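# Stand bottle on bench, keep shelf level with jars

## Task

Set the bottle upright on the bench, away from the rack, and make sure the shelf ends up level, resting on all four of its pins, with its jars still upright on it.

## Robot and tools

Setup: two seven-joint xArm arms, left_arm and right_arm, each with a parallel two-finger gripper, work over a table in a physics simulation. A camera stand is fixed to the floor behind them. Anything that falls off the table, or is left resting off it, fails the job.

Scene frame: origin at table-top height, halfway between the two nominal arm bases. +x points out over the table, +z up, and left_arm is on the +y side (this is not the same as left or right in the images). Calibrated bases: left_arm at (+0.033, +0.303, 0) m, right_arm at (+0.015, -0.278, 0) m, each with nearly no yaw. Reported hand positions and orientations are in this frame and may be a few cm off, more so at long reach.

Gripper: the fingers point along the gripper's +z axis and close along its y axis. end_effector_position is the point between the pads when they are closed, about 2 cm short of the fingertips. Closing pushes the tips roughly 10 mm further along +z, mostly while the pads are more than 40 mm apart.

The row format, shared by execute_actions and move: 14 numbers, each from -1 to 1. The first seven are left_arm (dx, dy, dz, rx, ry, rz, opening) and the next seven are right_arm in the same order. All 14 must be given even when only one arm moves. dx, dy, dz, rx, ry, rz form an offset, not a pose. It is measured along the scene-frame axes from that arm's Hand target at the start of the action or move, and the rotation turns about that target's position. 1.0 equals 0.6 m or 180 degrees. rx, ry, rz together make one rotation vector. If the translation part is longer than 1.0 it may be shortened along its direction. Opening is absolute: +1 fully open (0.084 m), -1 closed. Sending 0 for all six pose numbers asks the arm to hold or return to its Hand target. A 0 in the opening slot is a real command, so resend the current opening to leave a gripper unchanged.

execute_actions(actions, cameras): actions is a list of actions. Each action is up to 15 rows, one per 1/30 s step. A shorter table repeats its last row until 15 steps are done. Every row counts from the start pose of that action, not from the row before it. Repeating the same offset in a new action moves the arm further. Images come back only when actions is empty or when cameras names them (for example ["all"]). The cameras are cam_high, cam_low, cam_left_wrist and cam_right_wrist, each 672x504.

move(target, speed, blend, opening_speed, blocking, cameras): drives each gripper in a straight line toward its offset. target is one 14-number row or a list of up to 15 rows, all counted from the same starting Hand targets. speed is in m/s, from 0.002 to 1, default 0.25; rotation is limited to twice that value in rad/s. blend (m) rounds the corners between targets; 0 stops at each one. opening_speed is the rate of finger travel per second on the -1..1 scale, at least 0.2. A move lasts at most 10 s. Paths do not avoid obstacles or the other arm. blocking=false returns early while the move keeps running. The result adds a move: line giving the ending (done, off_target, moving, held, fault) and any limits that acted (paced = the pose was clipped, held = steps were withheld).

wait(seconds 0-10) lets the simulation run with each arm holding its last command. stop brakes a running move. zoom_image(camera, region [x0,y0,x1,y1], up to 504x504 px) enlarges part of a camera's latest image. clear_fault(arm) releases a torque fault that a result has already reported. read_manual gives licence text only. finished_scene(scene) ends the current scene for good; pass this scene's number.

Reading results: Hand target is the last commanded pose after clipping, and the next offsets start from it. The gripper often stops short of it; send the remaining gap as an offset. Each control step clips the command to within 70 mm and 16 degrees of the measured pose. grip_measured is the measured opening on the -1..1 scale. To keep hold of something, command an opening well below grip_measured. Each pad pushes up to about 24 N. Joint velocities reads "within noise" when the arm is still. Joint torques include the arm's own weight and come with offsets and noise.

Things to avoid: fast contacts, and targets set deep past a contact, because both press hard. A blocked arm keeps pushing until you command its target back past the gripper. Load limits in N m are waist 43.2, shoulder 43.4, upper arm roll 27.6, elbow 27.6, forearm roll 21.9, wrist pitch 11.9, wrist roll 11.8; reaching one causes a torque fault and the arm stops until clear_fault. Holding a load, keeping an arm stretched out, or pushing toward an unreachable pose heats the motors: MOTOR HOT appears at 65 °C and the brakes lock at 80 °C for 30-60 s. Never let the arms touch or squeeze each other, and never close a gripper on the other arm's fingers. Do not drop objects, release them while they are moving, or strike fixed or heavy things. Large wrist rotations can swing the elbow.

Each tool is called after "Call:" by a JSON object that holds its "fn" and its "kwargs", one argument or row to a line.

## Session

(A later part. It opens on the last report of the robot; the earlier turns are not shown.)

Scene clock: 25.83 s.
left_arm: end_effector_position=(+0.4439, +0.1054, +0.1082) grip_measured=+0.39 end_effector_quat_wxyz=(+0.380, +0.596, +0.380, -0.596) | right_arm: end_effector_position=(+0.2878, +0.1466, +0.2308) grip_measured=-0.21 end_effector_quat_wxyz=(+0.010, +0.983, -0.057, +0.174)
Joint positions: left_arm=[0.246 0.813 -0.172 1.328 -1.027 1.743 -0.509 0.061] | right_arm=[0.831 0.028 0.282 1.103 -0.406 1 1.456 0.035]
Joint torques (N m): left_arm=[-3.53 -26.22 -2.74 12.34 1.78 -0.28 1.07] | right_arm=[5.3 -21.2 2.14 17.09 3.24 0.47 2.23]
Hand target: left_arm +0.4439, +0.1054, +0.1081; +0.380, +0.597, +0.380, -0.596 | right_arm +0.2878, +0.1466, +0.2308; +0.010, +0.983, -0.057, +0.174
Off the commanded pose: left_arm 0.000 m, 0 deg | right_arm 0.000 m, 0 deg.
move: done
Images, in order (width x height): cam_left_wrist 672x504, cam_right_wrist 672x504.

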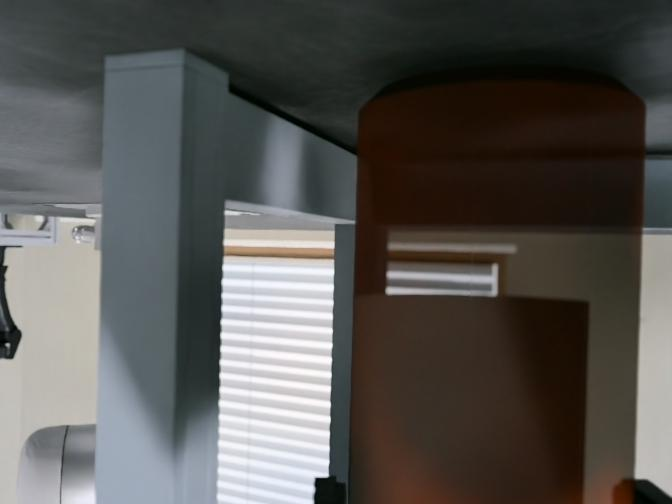

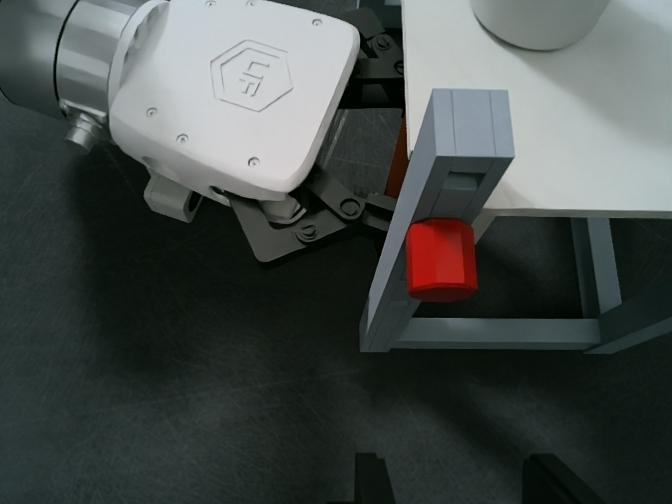

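Call:
{"fn": "move", "kwargs": {
  "target": [
    [0.0563,0.1208,0,0,0,0,0.0, 0,0,0,0,0,0,-0.2],
    [0.0518,0.3243,0,0,0,0,0.0, 0,0,0,0,0,0,-0.2],
    [0.0518,0.3243,-0.0045,0,0,0,0.0, 0,0,0,0,0,0,-0.2]
  ],
  "speed": [0.12,0.12,0.02],
  "blend": [0.02,0,0],
  "cameras": ["all"]
}}

Scene clock: 28.37 s.
left_arm: end_effector_position=(+0.4749, +0.3001, +0.1055) grip_measured=+0.39 end_effector_quat_wxyz=(+0.380, +0.596, +0.380, -0.596) | right_arm: end_effector_position=(+0.2878, +0.1466, +0.2308) grip_measured=-0.21 end_effector_quat_wxyz=(+0.010, +0.983, -0.057, +0.174)
Joint positions: left_arm=[0.485 1.036 -0.053 1.773 -0.818 2.094 -0.549 0.061] | right_arm=[0.831 0.028 0.282 1.103 -0.406 1 1.456 0.035]
Joint torques (N m): left_arm=[-3.4 -30.59 -1.71 13.55 1.61 -0.28 1.08] | right_arm=[5.69 -21.2 1.95 16.99 2.87 0.23 2.1]
Hand target: left_arm +0.4749, +0.3000, +0.1054; +0.380, +0.597, +0.380, -0.596 | right_arm +0.2878, +0.1466, +0.2308; +0.010, +0.983, -0.057, +0.174
Off the commanded pose: left_arm 0.000 m, 0 deg | right_arm 0.000 m, 0 deg.
move: done

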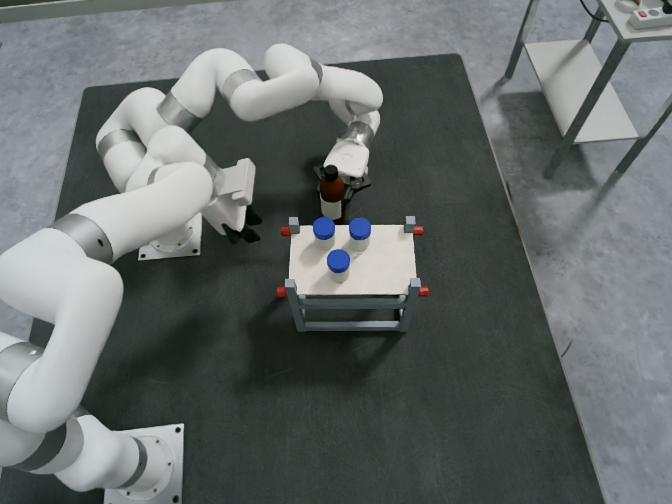

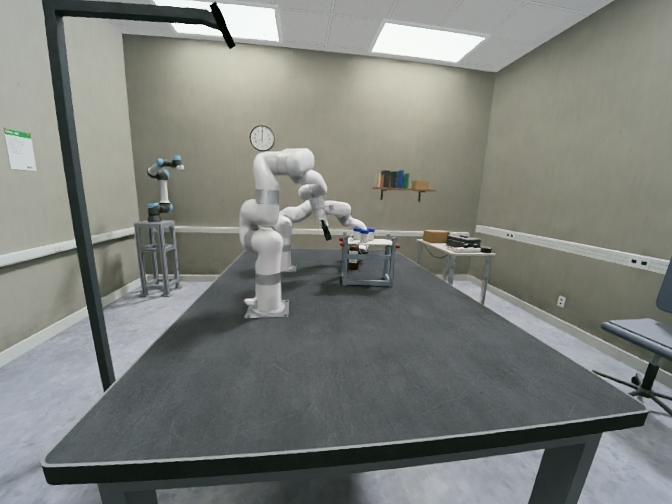

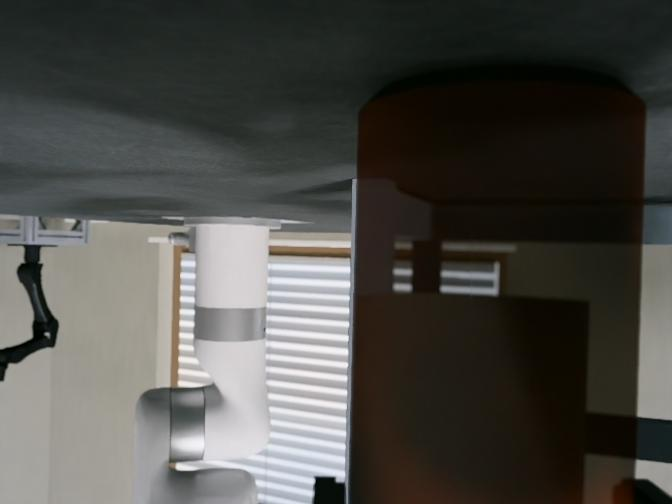

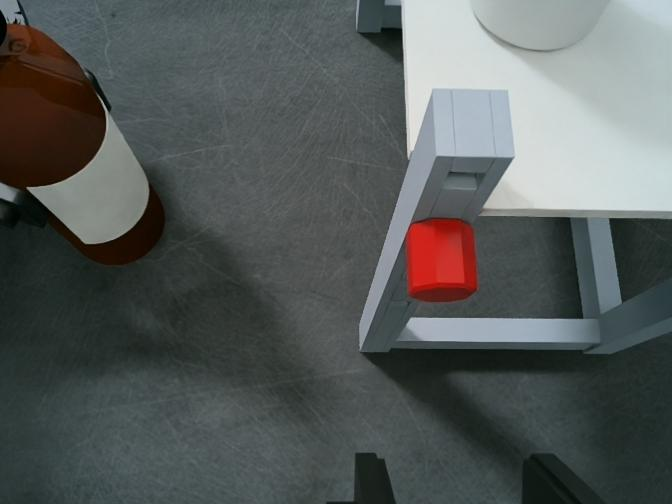

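Call:
{"fn": "move", "kwargs": {
  "target": [
    [0,0,-0.0008,0,0,0,0.0, -0.03,0.0,0.03,0,0,0,-0.2],
    [0,0,-0.0008,0,0,0,0.67, -0.03,0.0,0.03,0,0,0,-0.2],
    [0.035,0.0755,-0.0008,0,0,0,0.67, -0.03,0.0,0.03,0,0,0,-0.2]
  ],
  "speed": [0.05,0.02,0.1],
  "opening_speed": 0.8,
  "cameras": ["all"]
}}

Call:
{"fn": "zoom_image", "kwargs": {
  "camera": "cam_high",
  "region": [230, 150, 450, 370]
}}

Call:
{"fn": "zoom_image", "kwargs": {
  "camera": "cam_low",
  "region": [300, 210, 420, 310]
}}

Scene clock: 31.63 s.
left_arm: end_effector_position=(+0.4959, +0.3453, +0.1049) grip_measured=+0.67 end_effector_quat_wxyz=(+0.380, +0.597, +0.380, -0.596) | right_arm: end_effector_position=(+0.2698, +0.1466, +0.2488) grip_measured=-0.21 end_effector_quat_wxyz=(+0.010, +0.983, -0.057, +0.174)
Joint positions: left_arm=[0.54 1.186 -0.058 2.053 -0.816 2.212 -0.633 0.072] | right_arm=[0.848 -0.013 0.299 1.111 -0.383 1.054 1.462 0.035]
Joint torques (N m): left_arm=[3.34 -30.73 -4.46 13.9 -4.09 3.21 -1.57] | right_arm=[5.4 -20.73 1.93 21.21 3.28 0.21 2.27]
Hand target: left_arm +0.4959, +0.3453, +0.1049; +0.380, +0.597, +0.380, -0.596 | right_arm +0.2698, +0.1466, +0.2488; +0.010, +0.983, -0.057, +0.174
Off the commanded pose: left_arm 0.000 m, 0 deg | right_arm 0.000 m, 0 deg.
move: done

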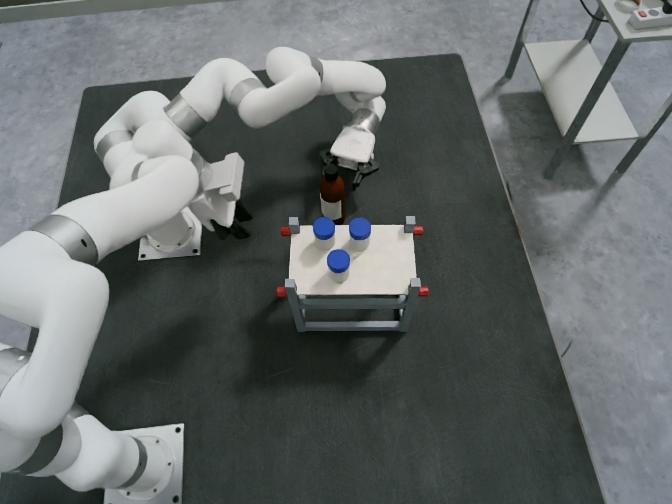

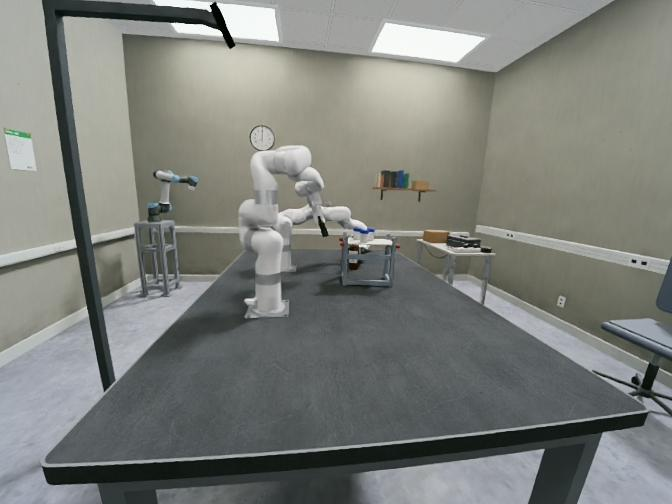

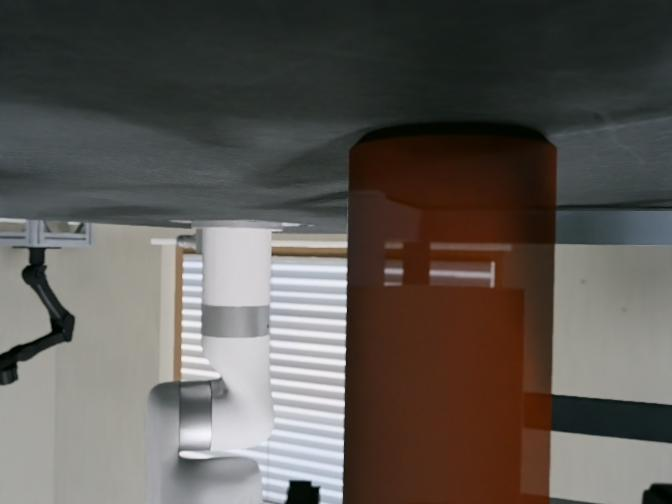

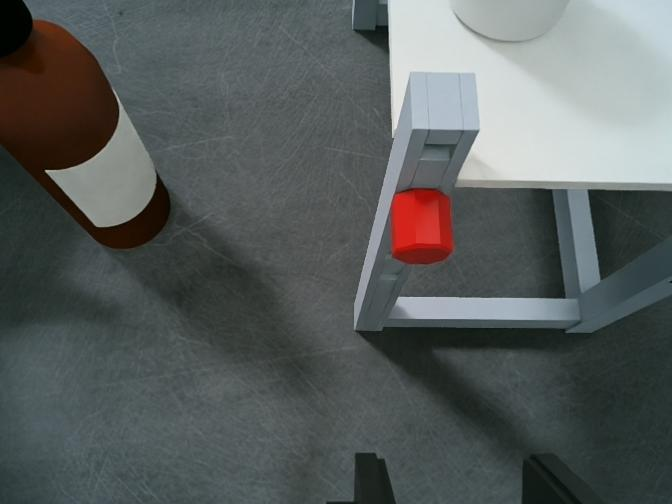

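Scaled by 2.291 from the camera's 672x504 image, which has a finer 960x720 frame.

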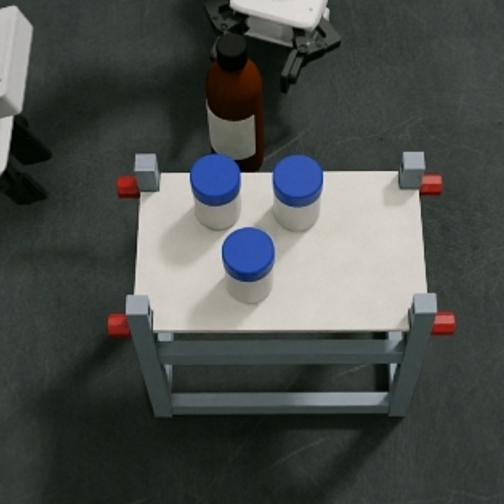

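Scaled by 4.200 from the camera's 672x504 image, which has a finer 960x720 frame.

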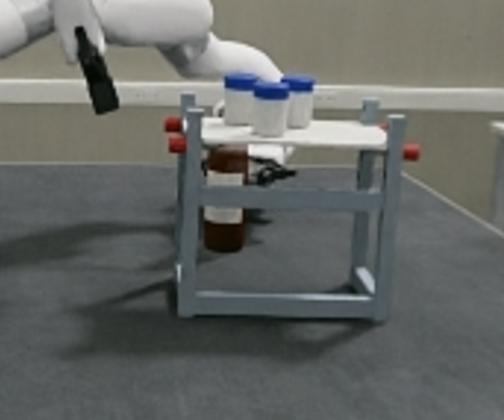

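Call:
{"fn": "finished_scene", "kwargs": {
  "scene": 2
}}

The scene is finished: the task was done.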